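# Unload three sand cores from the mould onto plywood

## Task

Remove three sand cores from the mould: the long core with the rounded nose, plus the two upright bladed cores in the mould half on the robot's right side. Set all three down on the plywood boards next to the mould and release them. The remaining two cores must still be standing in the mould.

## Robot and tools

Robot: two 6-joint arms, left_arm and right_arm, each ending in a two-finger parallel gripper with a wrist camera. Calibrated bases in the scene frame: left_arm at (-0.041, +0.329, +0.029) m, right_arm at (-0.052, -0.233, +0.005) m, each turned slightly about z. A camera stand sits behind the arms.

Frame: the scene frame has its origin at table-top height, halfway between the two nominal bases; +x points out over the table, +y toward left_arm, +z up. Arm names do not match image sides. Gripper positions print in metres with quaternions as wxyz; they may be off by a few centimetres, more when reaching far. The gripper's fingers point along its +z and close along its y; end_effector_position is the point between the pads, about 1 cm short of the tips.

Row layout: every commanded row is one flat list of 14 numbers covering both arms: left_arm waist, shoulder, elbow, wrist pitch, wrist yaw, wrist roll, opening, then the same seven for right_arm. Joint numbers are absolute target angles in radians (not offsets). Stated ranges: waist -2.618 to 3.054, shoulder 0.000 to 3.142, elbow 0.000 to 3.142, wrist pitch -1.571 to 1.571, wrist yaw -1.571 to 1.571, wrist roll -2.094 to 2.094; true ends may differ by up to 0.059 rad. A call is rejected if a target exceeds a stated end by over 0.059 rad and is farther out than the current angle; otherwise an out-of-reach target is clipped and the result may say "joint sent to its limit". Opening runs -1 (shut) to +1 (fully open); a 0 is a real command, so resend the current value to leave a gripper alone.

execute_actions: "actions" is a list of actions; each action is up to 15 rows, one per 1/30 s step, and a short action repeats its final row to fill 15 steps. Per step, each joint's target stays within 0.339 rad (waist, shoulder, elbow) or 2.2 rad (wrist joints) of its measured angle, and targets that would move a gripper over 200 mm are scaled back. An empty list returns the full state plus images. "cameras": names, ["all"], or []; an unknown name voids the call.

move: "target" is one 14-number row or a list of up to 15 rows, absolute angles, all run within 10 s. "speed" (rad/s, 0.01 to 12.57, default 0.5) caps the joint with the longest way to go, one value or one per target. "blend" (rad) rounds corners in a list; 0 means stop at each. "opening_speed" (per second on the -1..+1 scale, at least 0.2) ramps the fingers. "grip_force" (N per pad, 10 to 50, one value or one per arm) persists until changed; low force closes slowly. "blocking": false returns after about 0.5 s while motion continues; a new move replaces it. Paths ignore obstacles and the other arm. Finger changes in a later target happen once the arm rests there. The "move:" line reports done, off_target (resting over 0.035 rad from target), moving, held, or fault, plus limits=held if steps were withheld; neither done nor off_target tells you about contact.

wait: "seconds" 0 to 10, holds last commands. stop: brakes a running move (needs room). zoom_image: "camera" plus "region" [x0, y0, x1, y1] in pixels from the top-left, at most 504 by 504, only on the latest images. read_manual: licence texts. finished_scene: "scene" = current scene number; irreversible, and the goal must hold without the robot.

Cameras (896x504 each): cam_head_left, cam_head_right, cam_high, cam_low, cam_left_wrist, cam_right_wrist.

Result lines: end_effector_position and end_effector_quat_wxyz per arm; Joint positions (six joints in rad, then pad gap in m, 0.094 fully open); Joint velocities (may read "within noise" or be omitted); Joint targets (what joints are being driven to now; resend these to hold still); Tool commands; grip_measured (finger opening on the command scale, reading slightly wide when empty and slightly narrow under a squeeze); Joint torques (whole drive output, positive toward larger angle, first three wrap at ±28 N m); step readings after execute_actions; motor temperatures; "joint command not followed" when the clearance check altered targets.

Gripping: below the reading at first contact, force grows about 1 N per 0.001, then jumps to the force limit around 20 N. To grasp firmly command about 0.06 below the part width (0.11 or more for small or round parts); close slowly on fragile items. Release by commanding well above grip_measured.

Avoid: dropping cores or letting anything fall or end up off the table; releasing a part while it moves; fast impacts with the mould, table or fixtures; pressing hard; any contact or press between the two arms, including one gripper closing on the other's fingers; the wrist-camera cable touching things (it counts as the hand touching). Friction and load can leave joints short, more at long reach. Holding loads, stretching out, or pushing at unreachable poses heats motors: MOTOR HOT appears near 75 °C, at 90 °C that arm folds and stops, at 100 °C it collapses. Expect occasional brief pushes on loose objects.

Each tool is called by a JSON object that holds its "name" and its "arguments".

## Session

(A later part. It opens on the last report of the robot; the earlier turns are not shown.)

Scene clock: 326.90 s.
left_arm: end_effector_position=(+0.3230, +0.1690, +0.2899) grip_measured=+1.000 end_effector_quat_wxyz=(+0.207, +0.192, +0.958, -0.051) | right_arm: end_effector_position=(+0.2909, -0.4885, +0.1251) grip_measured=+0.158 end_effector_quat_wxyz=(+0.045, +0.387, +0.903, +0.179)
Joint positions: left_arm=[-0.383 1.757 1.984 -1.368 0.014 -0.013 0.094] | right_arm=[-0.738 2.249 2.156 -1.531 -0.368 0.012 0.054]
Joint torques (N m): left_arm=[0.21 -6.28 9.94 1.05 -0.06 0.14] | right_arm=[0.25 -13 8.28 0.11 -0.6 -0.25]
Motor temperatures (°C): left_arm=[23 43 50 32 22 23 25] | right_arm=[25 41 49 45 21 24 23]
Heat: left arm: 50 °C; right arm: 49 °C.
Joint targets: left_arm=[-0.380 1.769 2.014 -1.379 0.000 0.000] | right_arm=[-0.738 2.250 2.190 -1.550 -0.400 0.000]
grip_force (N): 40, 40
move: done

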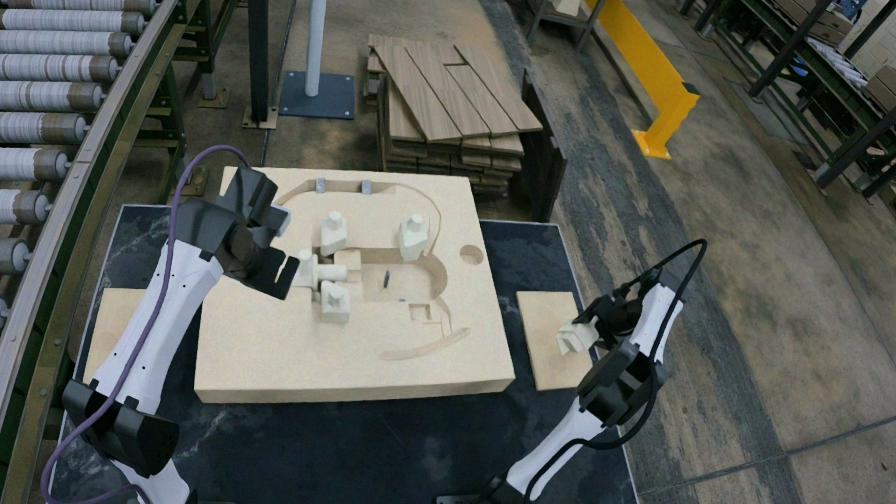

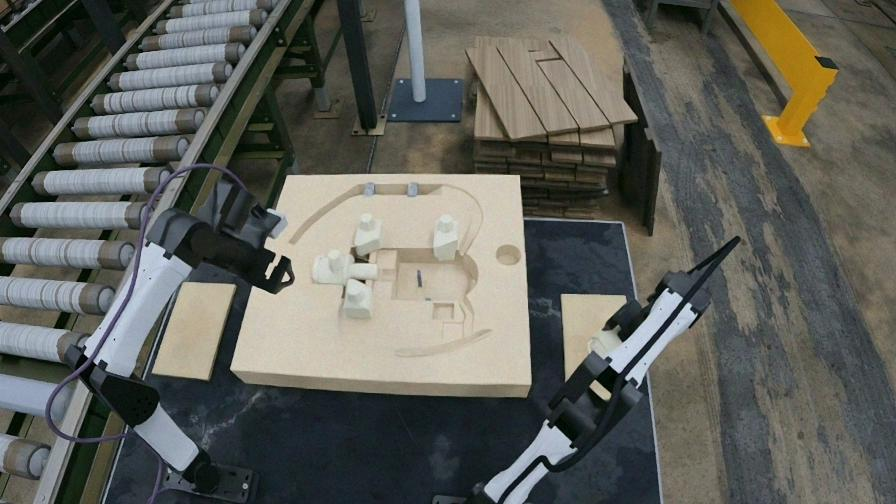

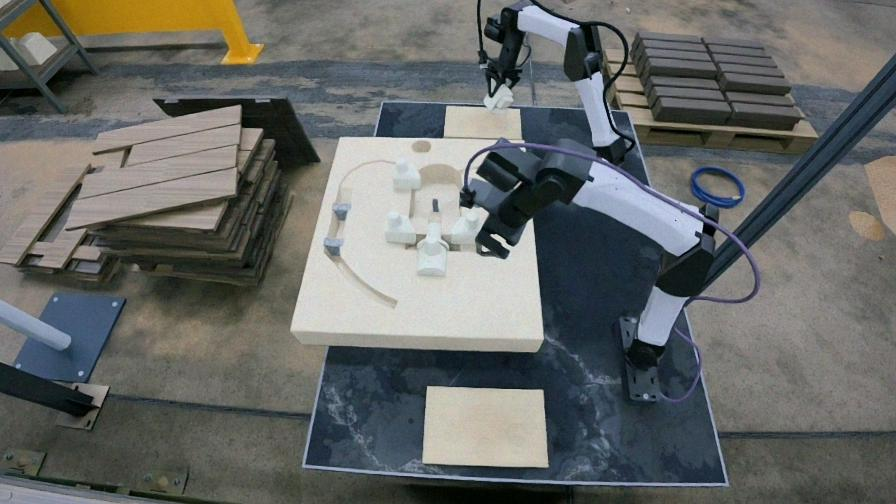

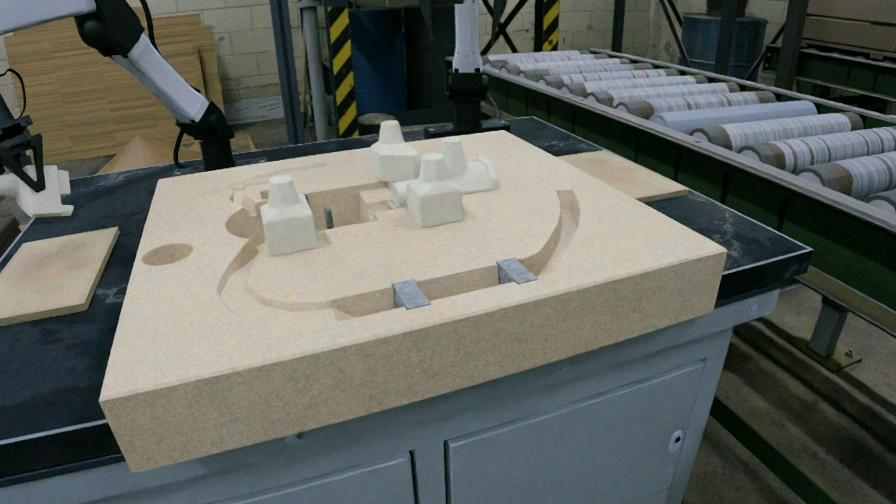

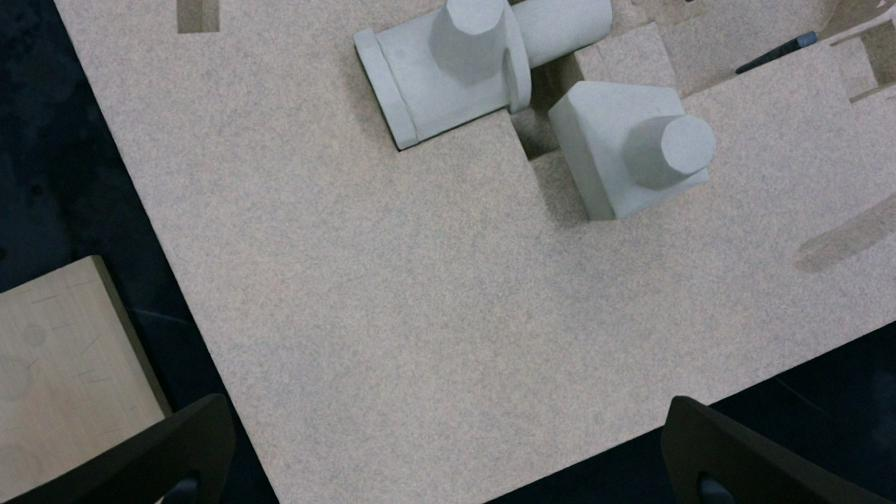

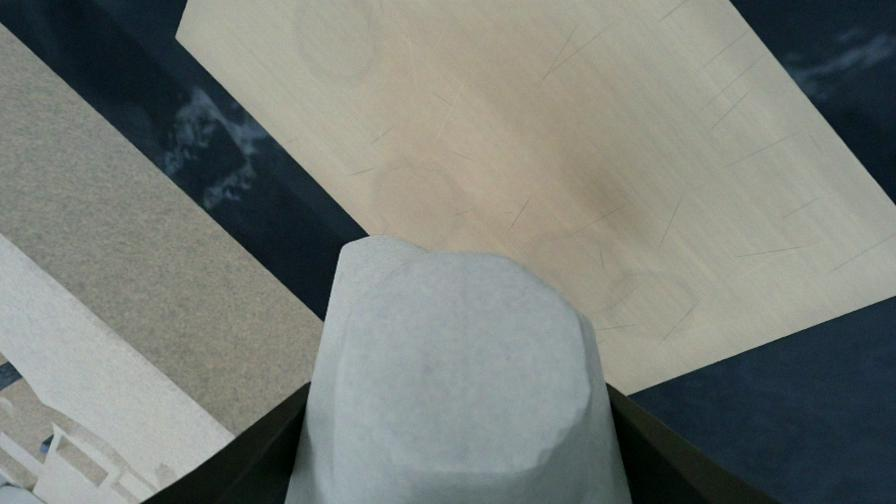

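{"name": "move", "arguments": {"target": [-0.38,1.769,2.014,-1.379,0,0,1,-0.738,2.336,2.09,-1.565,-0.435,0.0,0.0], "speed": 0.2, "cameras": ["cam_low","cam_right_wrist","cam_head_left","cam_head_right"]}}

{"name": "zoom_image", "arguments": {"camera": "cam_head_left", "region": [490, 270, 670, 410]}}

{"name": "zoom_image", "arguments": {"camera": "cam_low", "region": [0, 110, 200, 310]}}

Scene clock: 335.73 s.
left_arm: end_effector_position=(+0.3230, +0.1690, +0.2899) grip_measured=+1.000 end_effector_quat_wxyz=(+0.207, +0.192, +0.958, -0.051) | right_arm: end_effector_position=(+0.2820, -0.4721, +0.0774) grip_measured=+0.158 end_effector_quat_wxyz=(-0.024, +0.399, +0.889, +0.224)
Joint positions: left_arm=[-0.383 1.757 1.984 -1.368 0.014 -0.013 0.094] | right_arm=[-0.738 2.337 2.086 -1.539 -0.401 0.012 0.054]
Joint torques (N m): left_arm=[0.23 -6.28 9.88 1.04 -0.05 0.13] | right_arm=[0.32 -13.86 5.61 -0.31 -0.62 -0.22]
Heat: left arm: 50 °C; right arm: 48 °C.
Joint targets: left_arm=[-0.380 1.769 2.014 -1.379 0.000 0.000] | right_arm=[-0.738 2.336 2.090 -1.565 -0.435 0.000]
grip_force (N): 40, 40
move: done
Images, in order (width x height): cam_head_left 896x504, cam_head_right 896x504, cam_low 896x504, cam_right_wrist 896x504.

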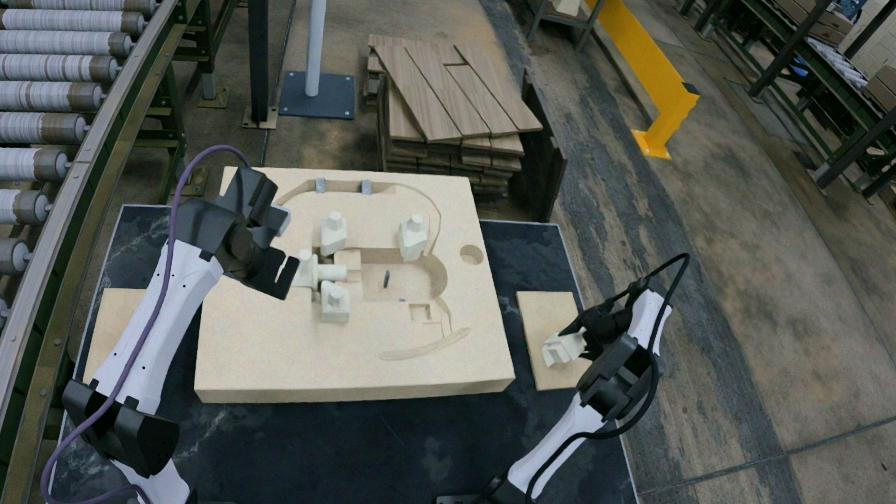

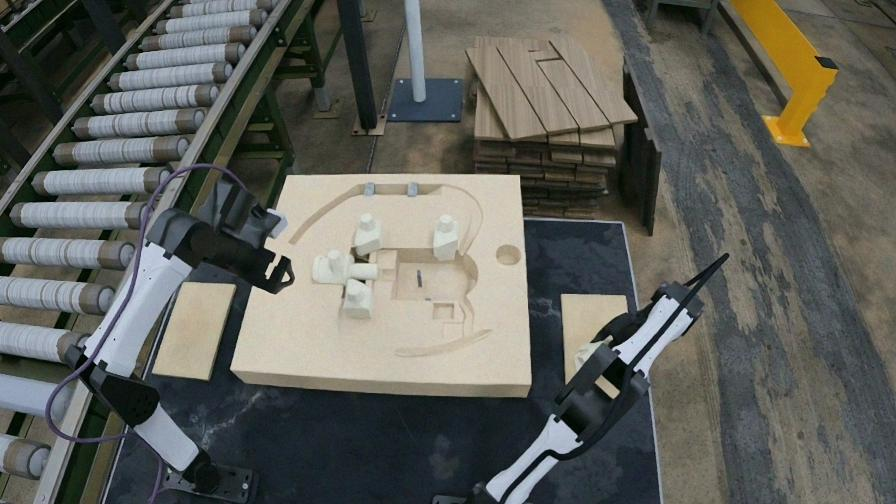

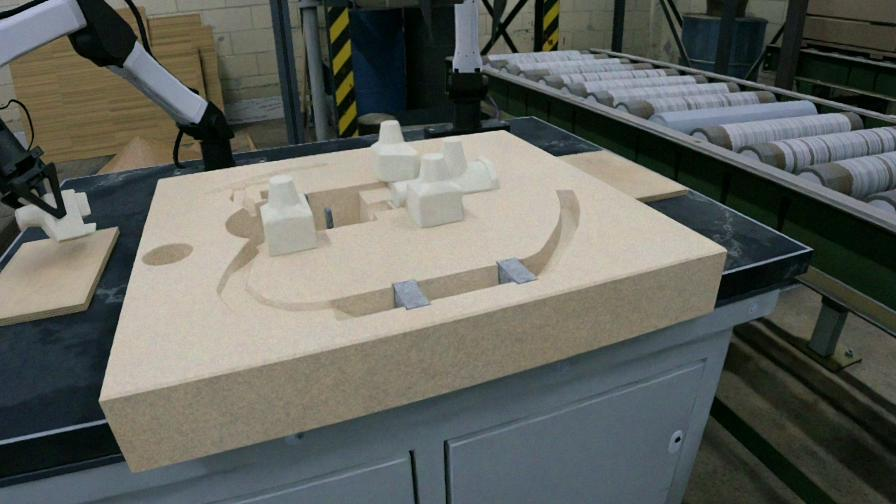

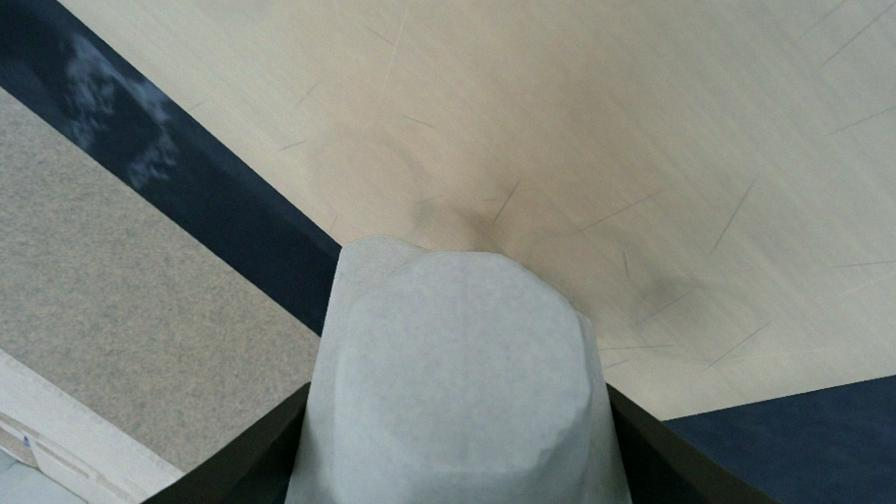

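Scaled by 2.800 from the camera's 896x504 image, which has a finer 1280x720 frame.

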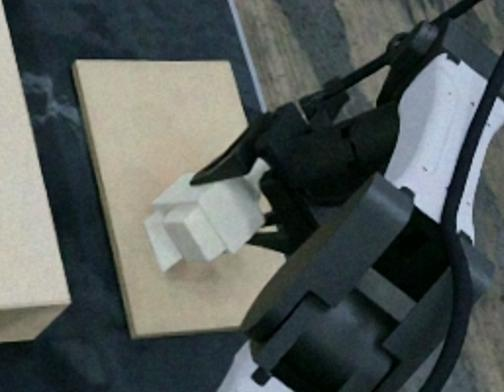

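Scaled by 2.520 from the camera's 896x504 image, which has a finer 1280x720 frame.

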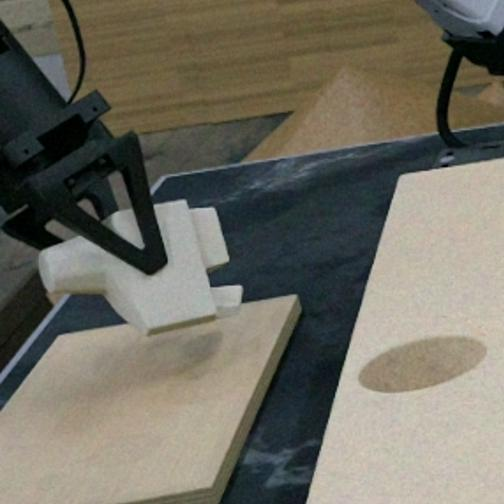

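{"name": "move", "arguments": {"target": [-0.38,1.769,2.014,-1.379,0,0,1,-0.738,2.341,2.05,-1.556,-0.435,0.0,0.0], "speed": 0.1, "cameras": ["cam_low","cam_right_wrist"]}}

{"name": "zoom_image", "arguments": {"camera": "cam_low", "region": [0, 110, 200, 310]}}

Scene clock: 340.37 s.
left_arm: end_effector_position=(+0.3230, +0.1690, +0.2899) grip_measured=+1.000 end_effector_quat_wxyz=(+0.207, +0.192, +0.958, -0.051) | right_arm: end_effector_position=(+0.2763, -0.4660, +0.0705) grip_measured=+0.158 end_effector_quat_wxyz=(-0.040, +0.402, +0.885, +0.231)
Joint positions: left_arm=[-0.383 1.757 1.984 -1.368 0.014 -0.013 0.094] | right_arm=[-0.738 2.337 2.051 -1.539 -0.402 0.012 0.054]
Joint torques (N m): left_arm=[0.27 -6.31 9.96 1.04 -0.06 0.15] | right_arm=[0.12 -13.14 5.34 -0.31 -0.58 -0.2]
Motor temperatures (°C): left_arm=[23 43 50 32 22 23 25] | right_arm=[25 45 46 39 22 24 23]
Heat: left arm: 50 °C; right arm: 46 °C.
Joint targets: left_arm=[-0.380 1.769 2.014 -1.379 0.000 0.000] | right_arm=[-0.738 2.341 2.050 -1.556 -0.435 0.000]
grip_force (N): 40, 40
move: done
Images, in order (width x height): cam_low 896x504, cam_right_wrist 896x504.

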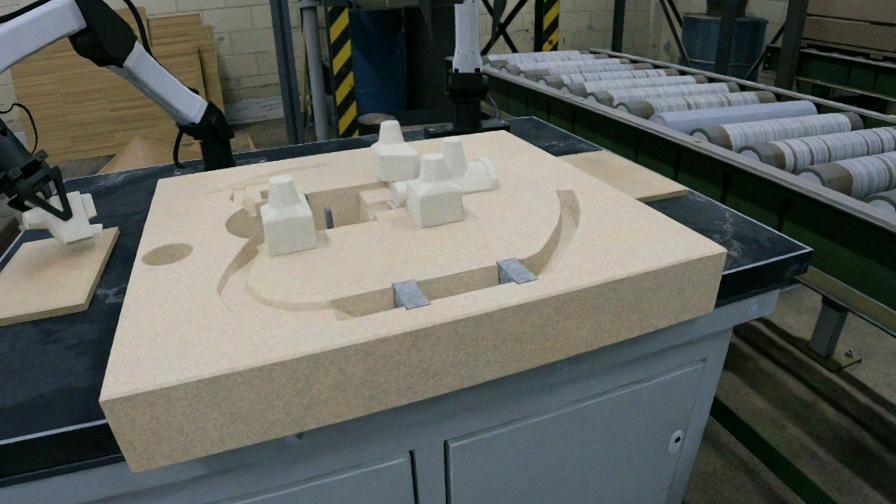

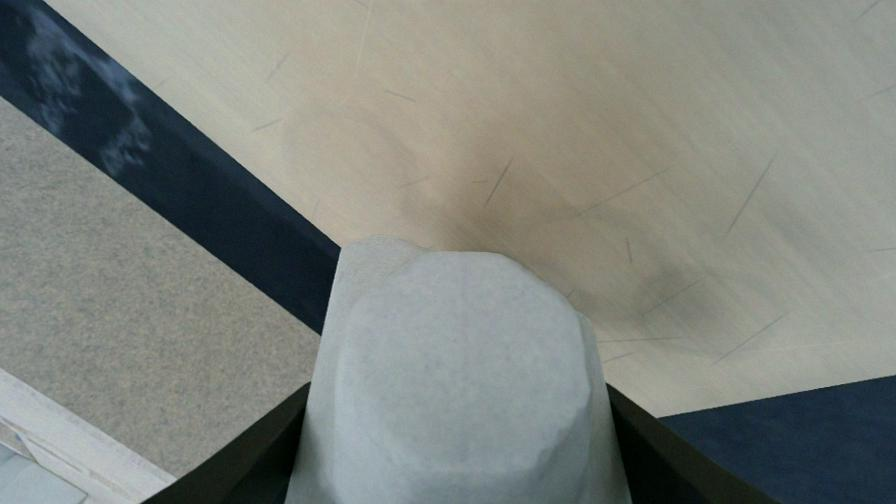

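Scaled by 2.520 from the camera's 896x504 image, which has a finer 1280x720 frame.

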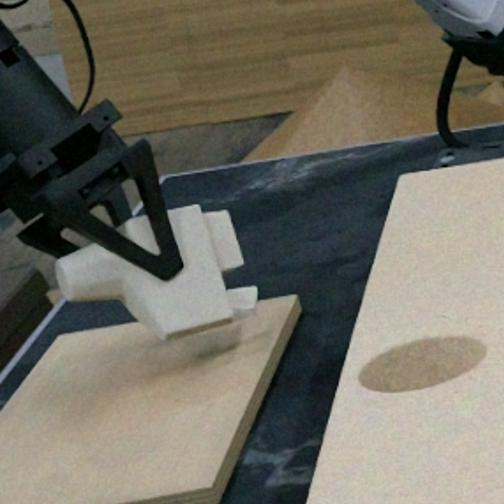

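{"name": "move", "arguments": {"target": [-0.38,1.769,2.014,-1.379,0,0,1,-0.738,2.366,2.05,-1.455,-0.435,0.0,0.0], "speed": 0.1, "cameras": ["cam_low","cam_right_wrist"]}}

{"name": "zoom_image", "arguments": {"camera": "cam_low", "region": [0, 110, 200, 310]}}

Scene clock: 346.13 s.
left_arm: end_effector_position=(+0.3230, +0.1690, +0.2899) grip_measured=+1.000 end_effector_quat_wxyz=(+0.207, +0.192, +0.958, -0.051) | right_arm: end_effector_position=(+0.2887, -0.4785, +0.0582) grip_measured=+0.158 end_effector_quat_wxyz=(-0.012, +0.398, +0.891, +0.220)
Joint positions: left_arm=[-0.383 1.757 1.984 -1.368 0.014 -0.013 0.094] | right_arm=[-0.738 2.358 2.051 -1.457 -0.403 0.012 0.054]
Joint torques (N m): left_arm=[0.32 -6.27 9.89 1.05 -0.06 0.15] | right_arm=[0.28 -13.01 5.44 -0.05 -0.59 -0.2]
Heat: left arm: 50 °C; right arm: 46 °C.
Joint targets: left_arm=[-0.380 1.769 2.014 -1.379 0.000 0.000] | right_arm=[-0.738 2.366 2.050 -1.455 -0.435 0.000]
grip_force (N): 40, 40
move: done
Images, in order (width x height): cam_low 896x504, cam_right_wrist 896x504.

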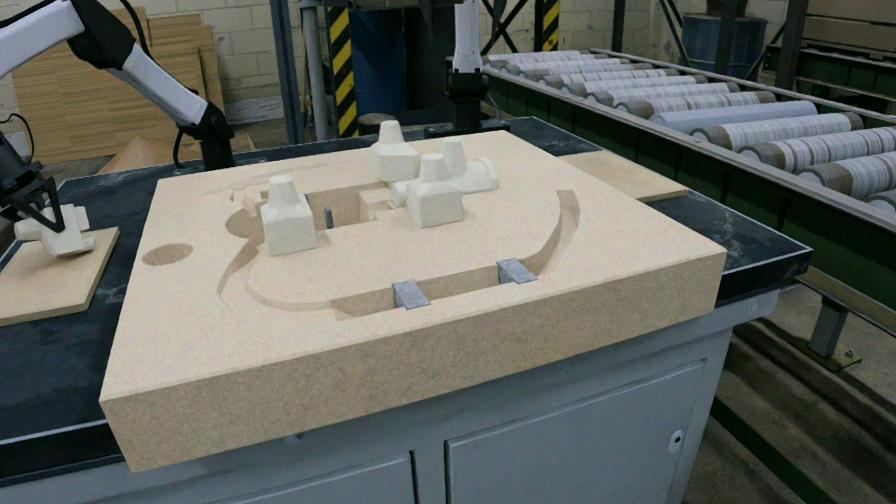

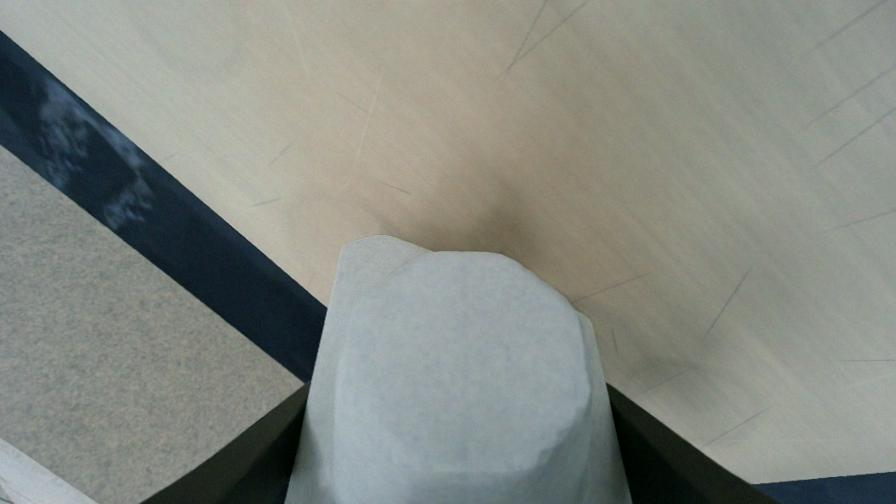

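Scaled by 2.520 from the camera's 896x504 image, which has a finer 1280x720 frame.

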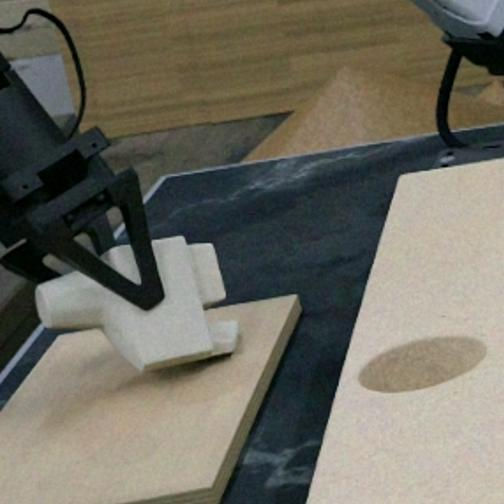

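{"name": "move", "arguments": {"target": [-0.38,1.769,2.014,-1.379,0,0,1,-0.738,2.38,2.045,-1.455,-0.435,0.0,0.0], "speed": 0.08, "cameras": ["cam_low","cam_right_wrist"]}}

{"name": "zoom_image", "arguments": {"camera": "cam_low", "region": [0, 160, 150, 310]}}

Scene clock: 350.43 s.
left_arm: end_effector_position=(+0.3230, +0.1690, +0.2899) grip_measured=+1.000 end_effector_quat_wxyz=(+0.207, +0.192, +0.958, -0.051) | right_arm: end_effector_position=(+0.2885, -0.4771, +0.0534) grip_measured=+0.158 end_effector_quat_wxyz=(-0.017, +0.399, +0.889, +0.225)
Joint positions: left_arm=[-0.383 1.757 1.984 -1.368 0.014 -0.013 0.094] | right_arm=[-0.738 2.37 2.048 -1.456 -0.408 0.012 0.054]
Joint torques (N m): left_arm=[0.31 -6.26 9.87 1.03 -0.05 0.14] | right_arm=[0.32 -12.83 5.31 -0.06 -0.54 -0.23]
Heat: left arm: 50 °C; right arm: 46 °C.
Joint targets: left_arm=[-0.380 1.769 2.014 -1.379 0.000 0.000] | right_arm=[-0.738 2.380 2.045 -1.455 -0.435 0.000]
grip_force (N): 40, 40
move: done
Images, in order (width x height): cam_low 896x504, cam_right_wrist 896x504.

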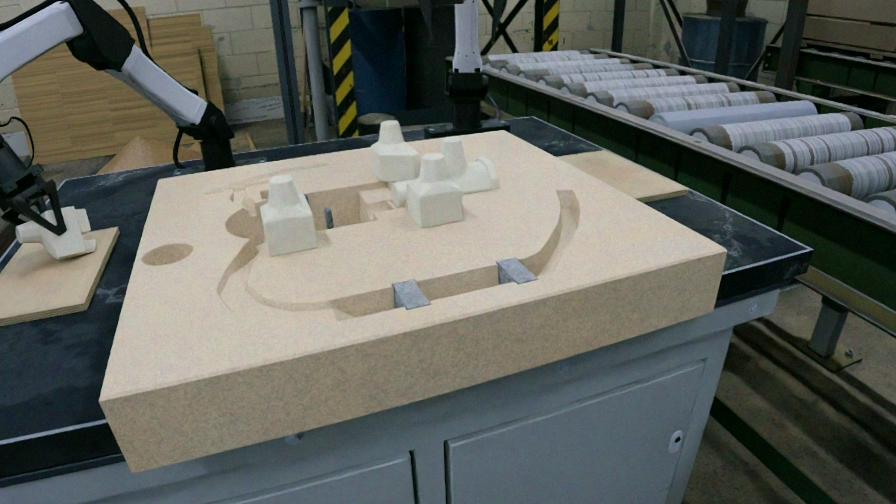

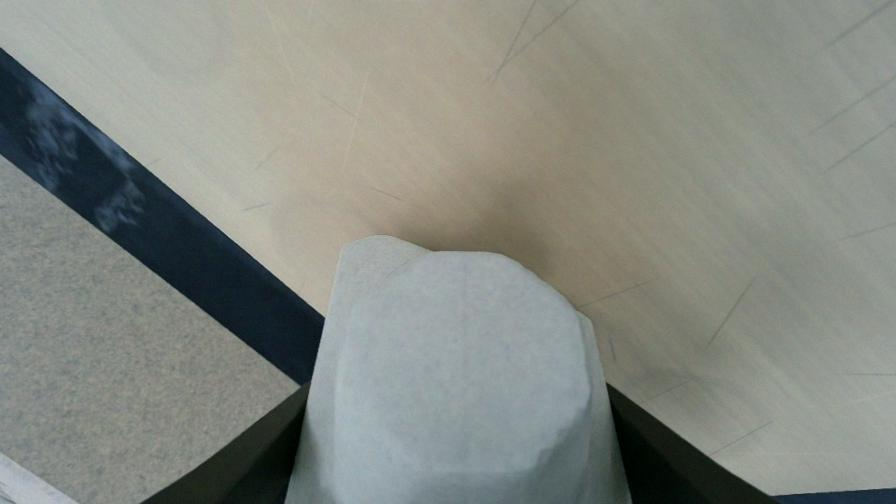

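Scaled by 3.360 from the camera's 896x504 image, which has a finer 1280x720 frame.

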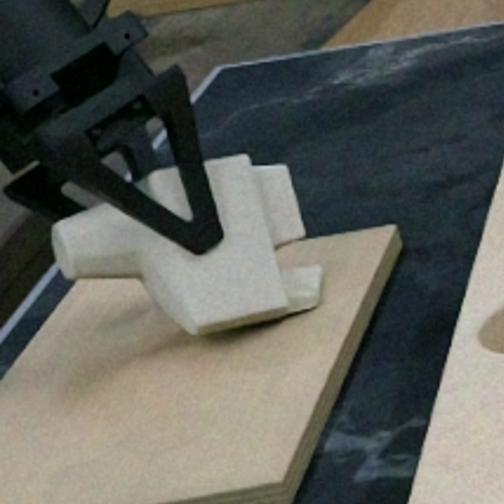

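{"name": "move", "arguments": {"target": [-0.38,1.769,2.014,-1.379,0,0,1,-0.738,2.392,2.042,-1.455,-0.435,0.0,0.0], "speed": 0.08, "cameras": ["cam_low"]}}

{"name": "zoom_image", "arguments": {"camera": "cam_low", "region": [0, 160, 150, 310]}}

Scene clock: 354.10 s.
left_arm: end_effector_position=(+0.3230, +0.1690, +0.2899) grip_measured=+1.000 end_effector_quat_wxyz=(+0.207, +0.192, +0.958, -0.051) | right_arm: end_effector_position=(+0.2888, -0.4769, +0.0529) grip_measured=+0.158 end_effector_quat_wxyz=(-0.017, +0.399, +0.889, +0.226)
Joint positions: left_arm=[-0.383 1.757 1.984 -1.368 0.014 -0.013 0.094] | right_arm=[-0.738 2.371 2.048 -1.455 -0.41 0.012 0.054]
Joint torques (N m): left_arm=[0.2 -6.16 9.84 1.04 -0.04 0.15] | right_arm=[0.18 -11.78 5.07 -0.07 -0.51 -0.22]
Heat: left arm: 50 °C; right arm: 47 °C.
Joint targets: left_arm=[-0.380 1.769 2.014 -1.379 0.000 0.000] | right_arm=[-0.738 2.392 2.042 -1.455 -0.435 0.000]
grip_force (N): 40, 40
move: done
Images, in order (width x height): cam_low 896x504.

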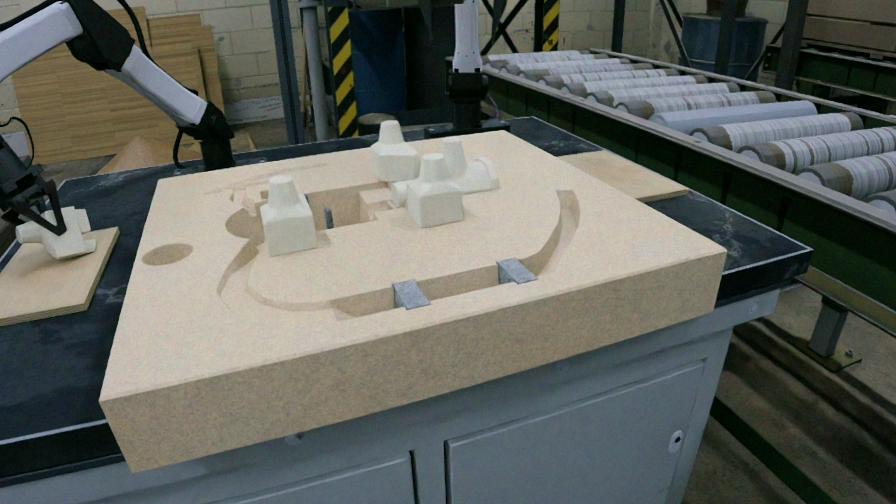

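Scaled by 3.360 from the camera's 896x504 image, which has a finer 1280x720 frame.

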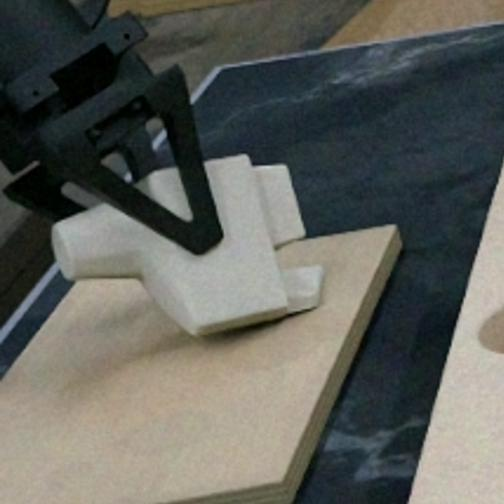

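{"name": "move", "arguments": {"target": [-0.38,1.769,2.014,-1.379,0,0,1,-0.738,2.392,2.042,-1.455,-0.435,0.0,0.4], "opening_speed": 0.2, "cameras": ["cam_low","cam_right_wrist"]}}

{"name": "zoom_image", "arguments": {"camera": "cam_low", "region": [0, 160, 150, 310]}}

Scene clock: 362.60 s.
left_arm: end_effector_position=(+0.3230, +0.1690, +0.2899) grip_measured=+1.000 end_effector_quat_wxyz=(+0.207, +0.192, +0.958, -0.051) | right_arm: end_effector_position=(+0.2903, -0.4756, +0.0517) grip_measured=+0.398 end_effector_quat_wxyz=(-0.017, +0.399, +0.887, +0.232)
Joint positions: left_arm=[-0.383 1.757 1.984 -1.368 0.014 -0.013 0.094] | right_arm=[-0.738 2.377 2.048 -1.454 -0.423 0.012 0.066]
Joint torques (N m): left_arm=[0.23 -6.2 9.91 1.03 -0.06 0.13] | right_arm=[0.31 -12.38 5.05 -0.08 -0.42 -0.22]
Heat: left arm: 50 °C; right arm: 48 °C.
Joint targets: left_arm=[-0.380 1.769 2.014 -1.379 0.000 0.000] | right_arm=[-0.738 2.392 2.042 -1.455 -0.435 0.000]
grip_force (N): 40, 40
move: done
Images, in order (width x height): cam_low 896x504, cam_right_wrist 896x504.

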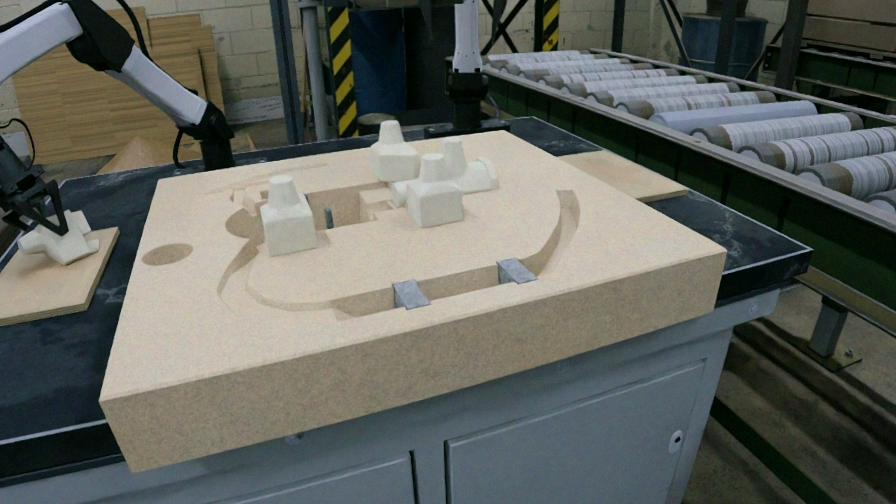

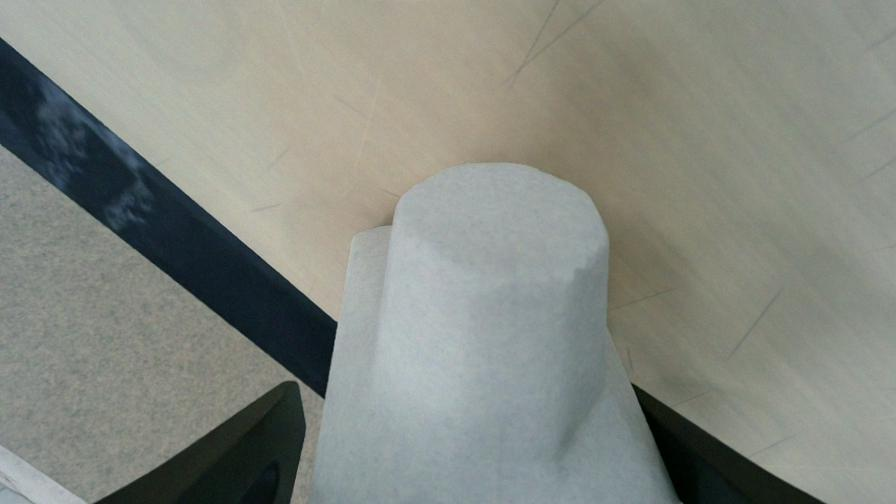

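Scaled by 3.360 from the camera's 896x504 image, which has a finer 1280x720 frame.

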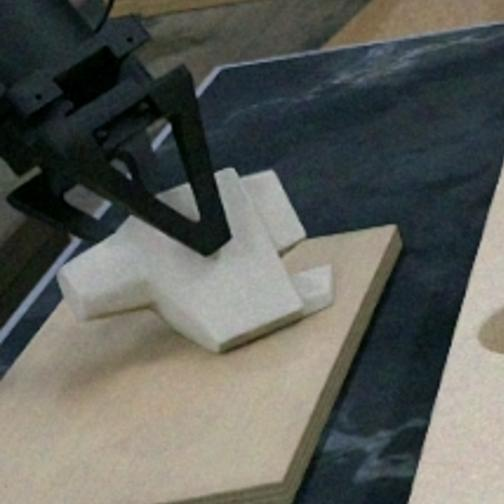

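{"name": "move", "arguments": {"target": [[-0.38,1.769,2.014,-1.379,0,0,1,-0.738,2.385,2.045,-1.455,-0.43,0.0,0.8],[-0.38,1.769,2.014,-1.379,0,0,1,-0.79,2.29,2.15,-1.56,-0.43,0.0,0.8],[-0.38,1.769,2.014,-1.379,0,0,1,-0.82,2.1,2.25,-1.55,-0.4,0.0,1]], "speed": [0.3,0.2,0.5], "blend": [0,0.05,0], "cameras": ["cam_low","cam_right_wrist","cam_head_left"]}}

{"name": "zoom_image", "arguments": {"camera": "cam_head_left", "region": [490, 270, 670, 410]}}

Scene clock: 371.67 s.
left_arm: end_effector_position=(+0.3230, +0.1690, +0.2899) grip_measured=+1.000 end_effector_quat_wxyz=(+0.207, +0.192, +0.958, -0.051) | right_arm: end_effector_position=(+0.2791, -0.5147, +0.2059) grip_measured=+0.998 end_effector_quat_wxyz=(+0.157, +0.399, +0.890, +0.152)
Joint positions: left_arm=[-0.383 1.757 1.984 -1.368 0.014 -0.013 0.094] | right_arm=[-0.816 2.11 2.241 -1.538 -0.411 0.012 0.094]
Joint torques (N m): left_arm=[0.21 -6.23 9.87 1.05 -0.06 0.15] | right_arm=[0.02 -13 6.31 0.51 -0.14 -0.22]
Heat: left arm: 50 °C; right arm: 49 °C.
Joint targets: left_arm=[-0.380 1.769 2.014 -1.379 0.000 0.000] | right_arm=[-0.820 2.100 2.250 -1.550 -0.400 0.000]
grip_force (N): 40, 40
move: done
Images, in order (width x height): cam_head_left 896x504, cam_low 896x504, cam_right_wrist 896x504.

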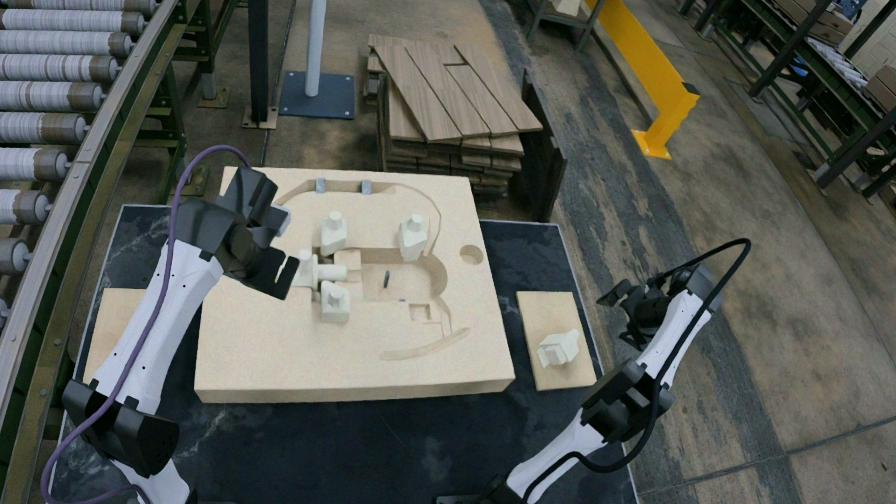

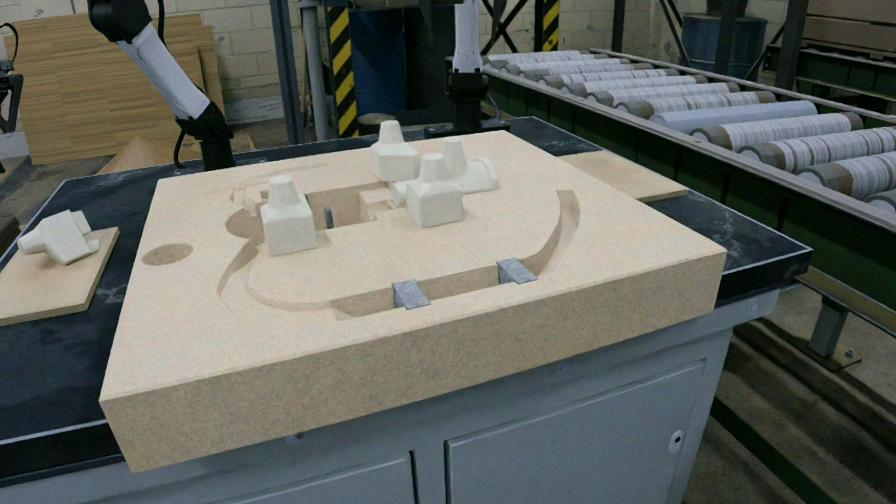

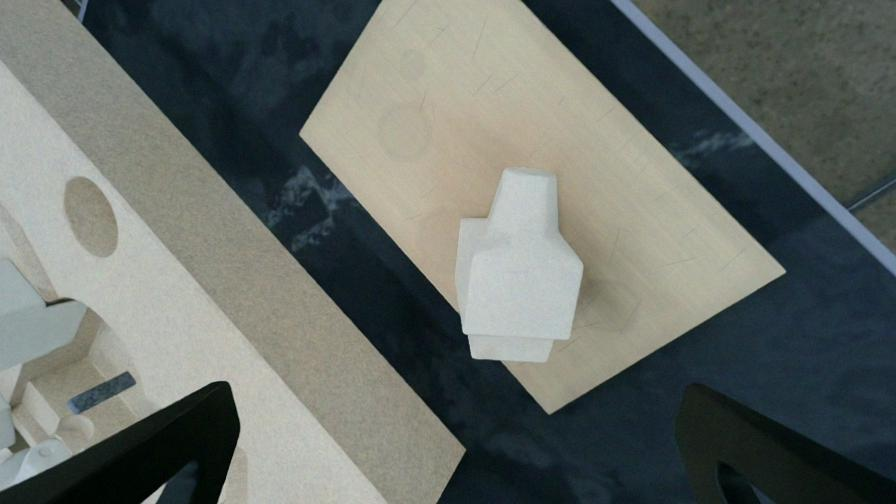

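Scaled by 2.800 from the camera's 896x504 image, which has a finer 1280x720 frame.

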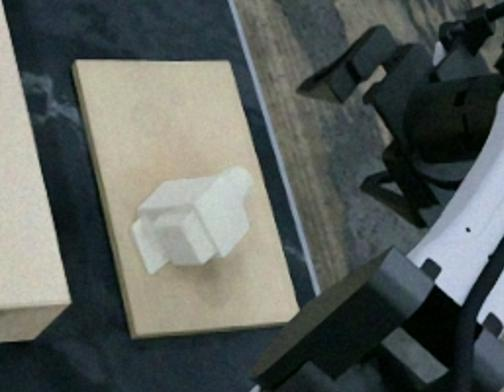

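{"name": "move", "arguments": {"target": [-0.43,2.028,2.107,-1.079,0,0,1,-0.5,1.8,2.1,-1.4,0,0.0,1], "speed": 0.6, "cameras": ["cam_left_wrist","cam_right_wrist","cam_low"]}}

Scene clock: 381.83 s.
left_arm: end_effector_position=(+0.4107, +0.1075, +0.2404) grip_measured=+1.000 end_effector_quat_wxyz=(+0.257, +0.211, +0.941, -0.068) | right_arm: end_effector_position=(+0.2983, -0.4448, +0.2776) grip_measured=+0.998 end_effector_quat_wxyz=(+0.213, +0.268, +0.938, -0.053)
Joint positions: left_arm=[-0.427 2.02 2.076 -1.089 0.014 -0.013 0.094] | right_arm=[-0.499 1.819 2.108 -1.417 -0.011 0.012 0.094]
Joint torques (N m): left_arm=[-0.49 -9.31 10.59 1.46 -0.07 0.13] | right_arm=[0.03 -11.15 5.05 1.3 0.11 -0.19]
Heat: left arm: 50 °C; right arm: 48 °C.
Joint targets: left_arm=[-0.430 2.028 2.107 -1.079 0.000 0.000] | right_arm=[-0.500 1.800 2.100 -1.400 0.000 0.000]
grip_force (N): 40, 40
move: done
Images, in order (width x height): cam_low 896x504, cam_left_wrist 896x504, cam_right_wrist 896x504.

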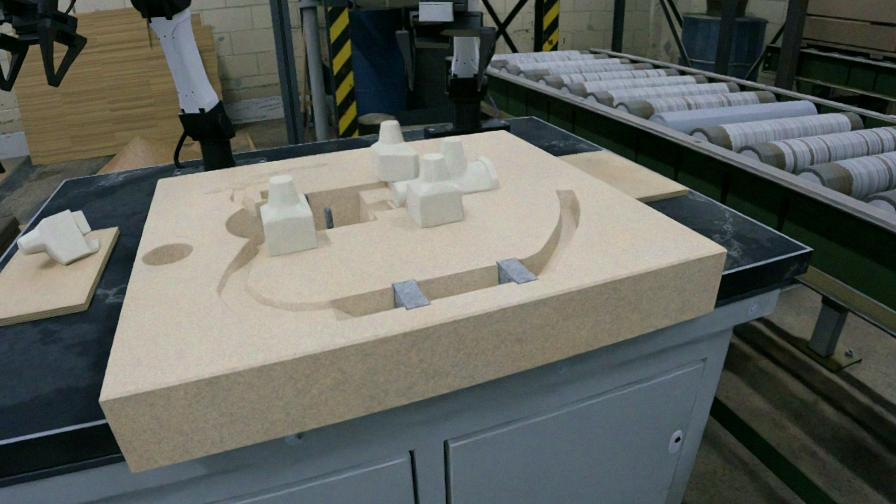

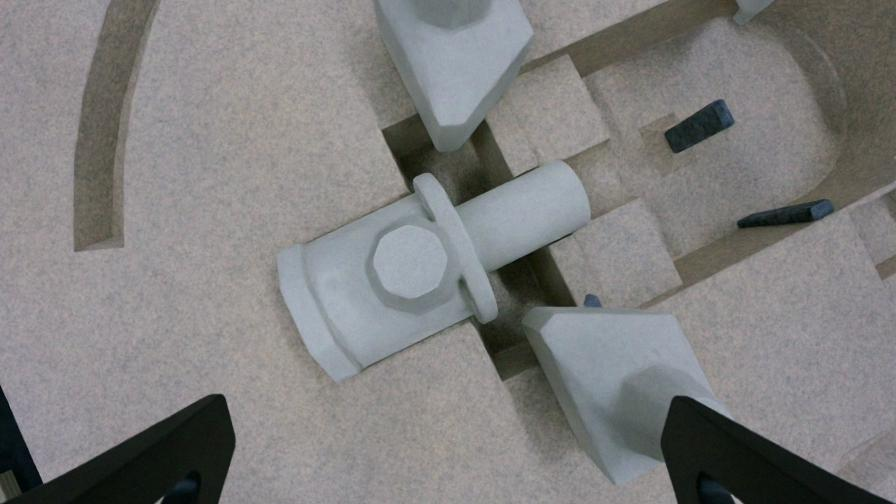

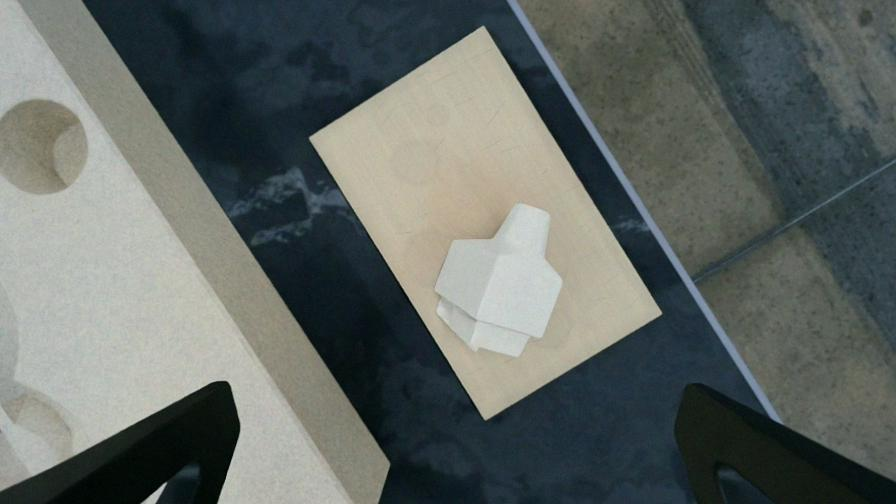

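{"name": "move", "arguments": {"target": [-0.405,2.003,1.745,-0.58,0,0,0.4,-0.5,1.8,2.1,-1.4,0,0.0,1], "speed": 0.5, "cameras": ["cam_left_wrist","cam_low"]}}

Scene clock: 404.97 s.
left_arm: end_effector_position=(+0.4574, +0.0952, +0.1886) grip_measured=+0.401 end_effector_quat_wxyz=(+0.342, +0.198, +0.915, -0.084) | right_arm: end_effector_position=(+0.2983, -0.4448, +0.2776) grip_measured=+0.998 end_effector_quat_wxyz=(+0.213, +0.268, +0.938, -0.053)
Joint positions: left_arm=[-0.41 2.02 1.761 -0.592 0.014 -0.013 0.066] | right_arm=[-0.499 1.819 2.108 -1.417 -0.011 0.012 0.094]
Joint torques (N m): left_arm=[0.32 -11.86 6.9 1.72 -0.06 0.13] | right_arm=[0.09 -11.23 5.11 1.27 0.08 -0.19]
Motor temperatures (°C): left_arm=[23 49 49 32 22 22 25] | right_arm=[25 46 39 37 21 24 22]
Heat: left arm: 49 °C; right arm: 46 °C.
Joint targets: left_arm=[-0.405 2.003 1.745 -0.580 0.000 0.000] | right_arm=[-0.500 1.800 2.100 -1.400 0.000 0.000]
grip_force (N): 40, 40
move: done
Images, in order (width x height): cam_low 896x504, cam_left_wrist 896x504.

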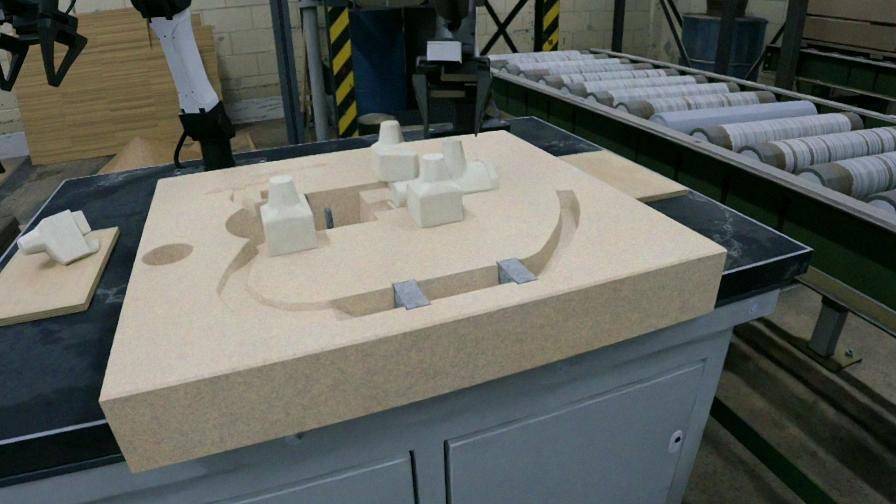

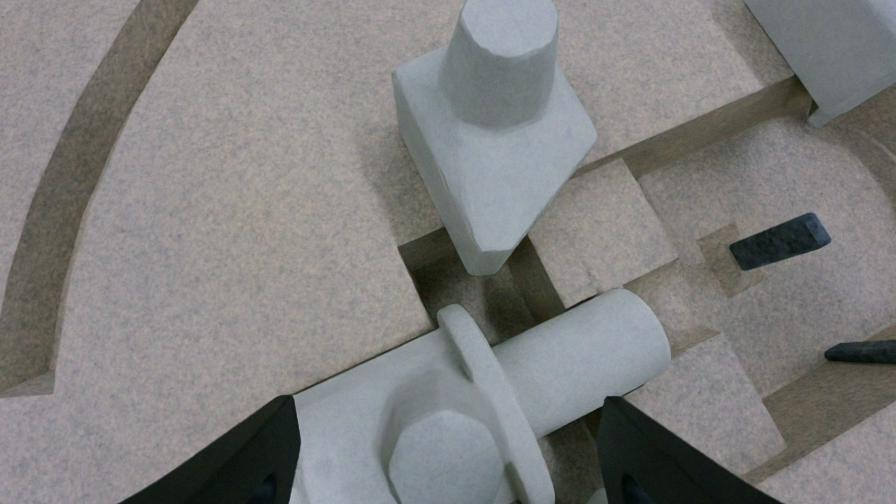

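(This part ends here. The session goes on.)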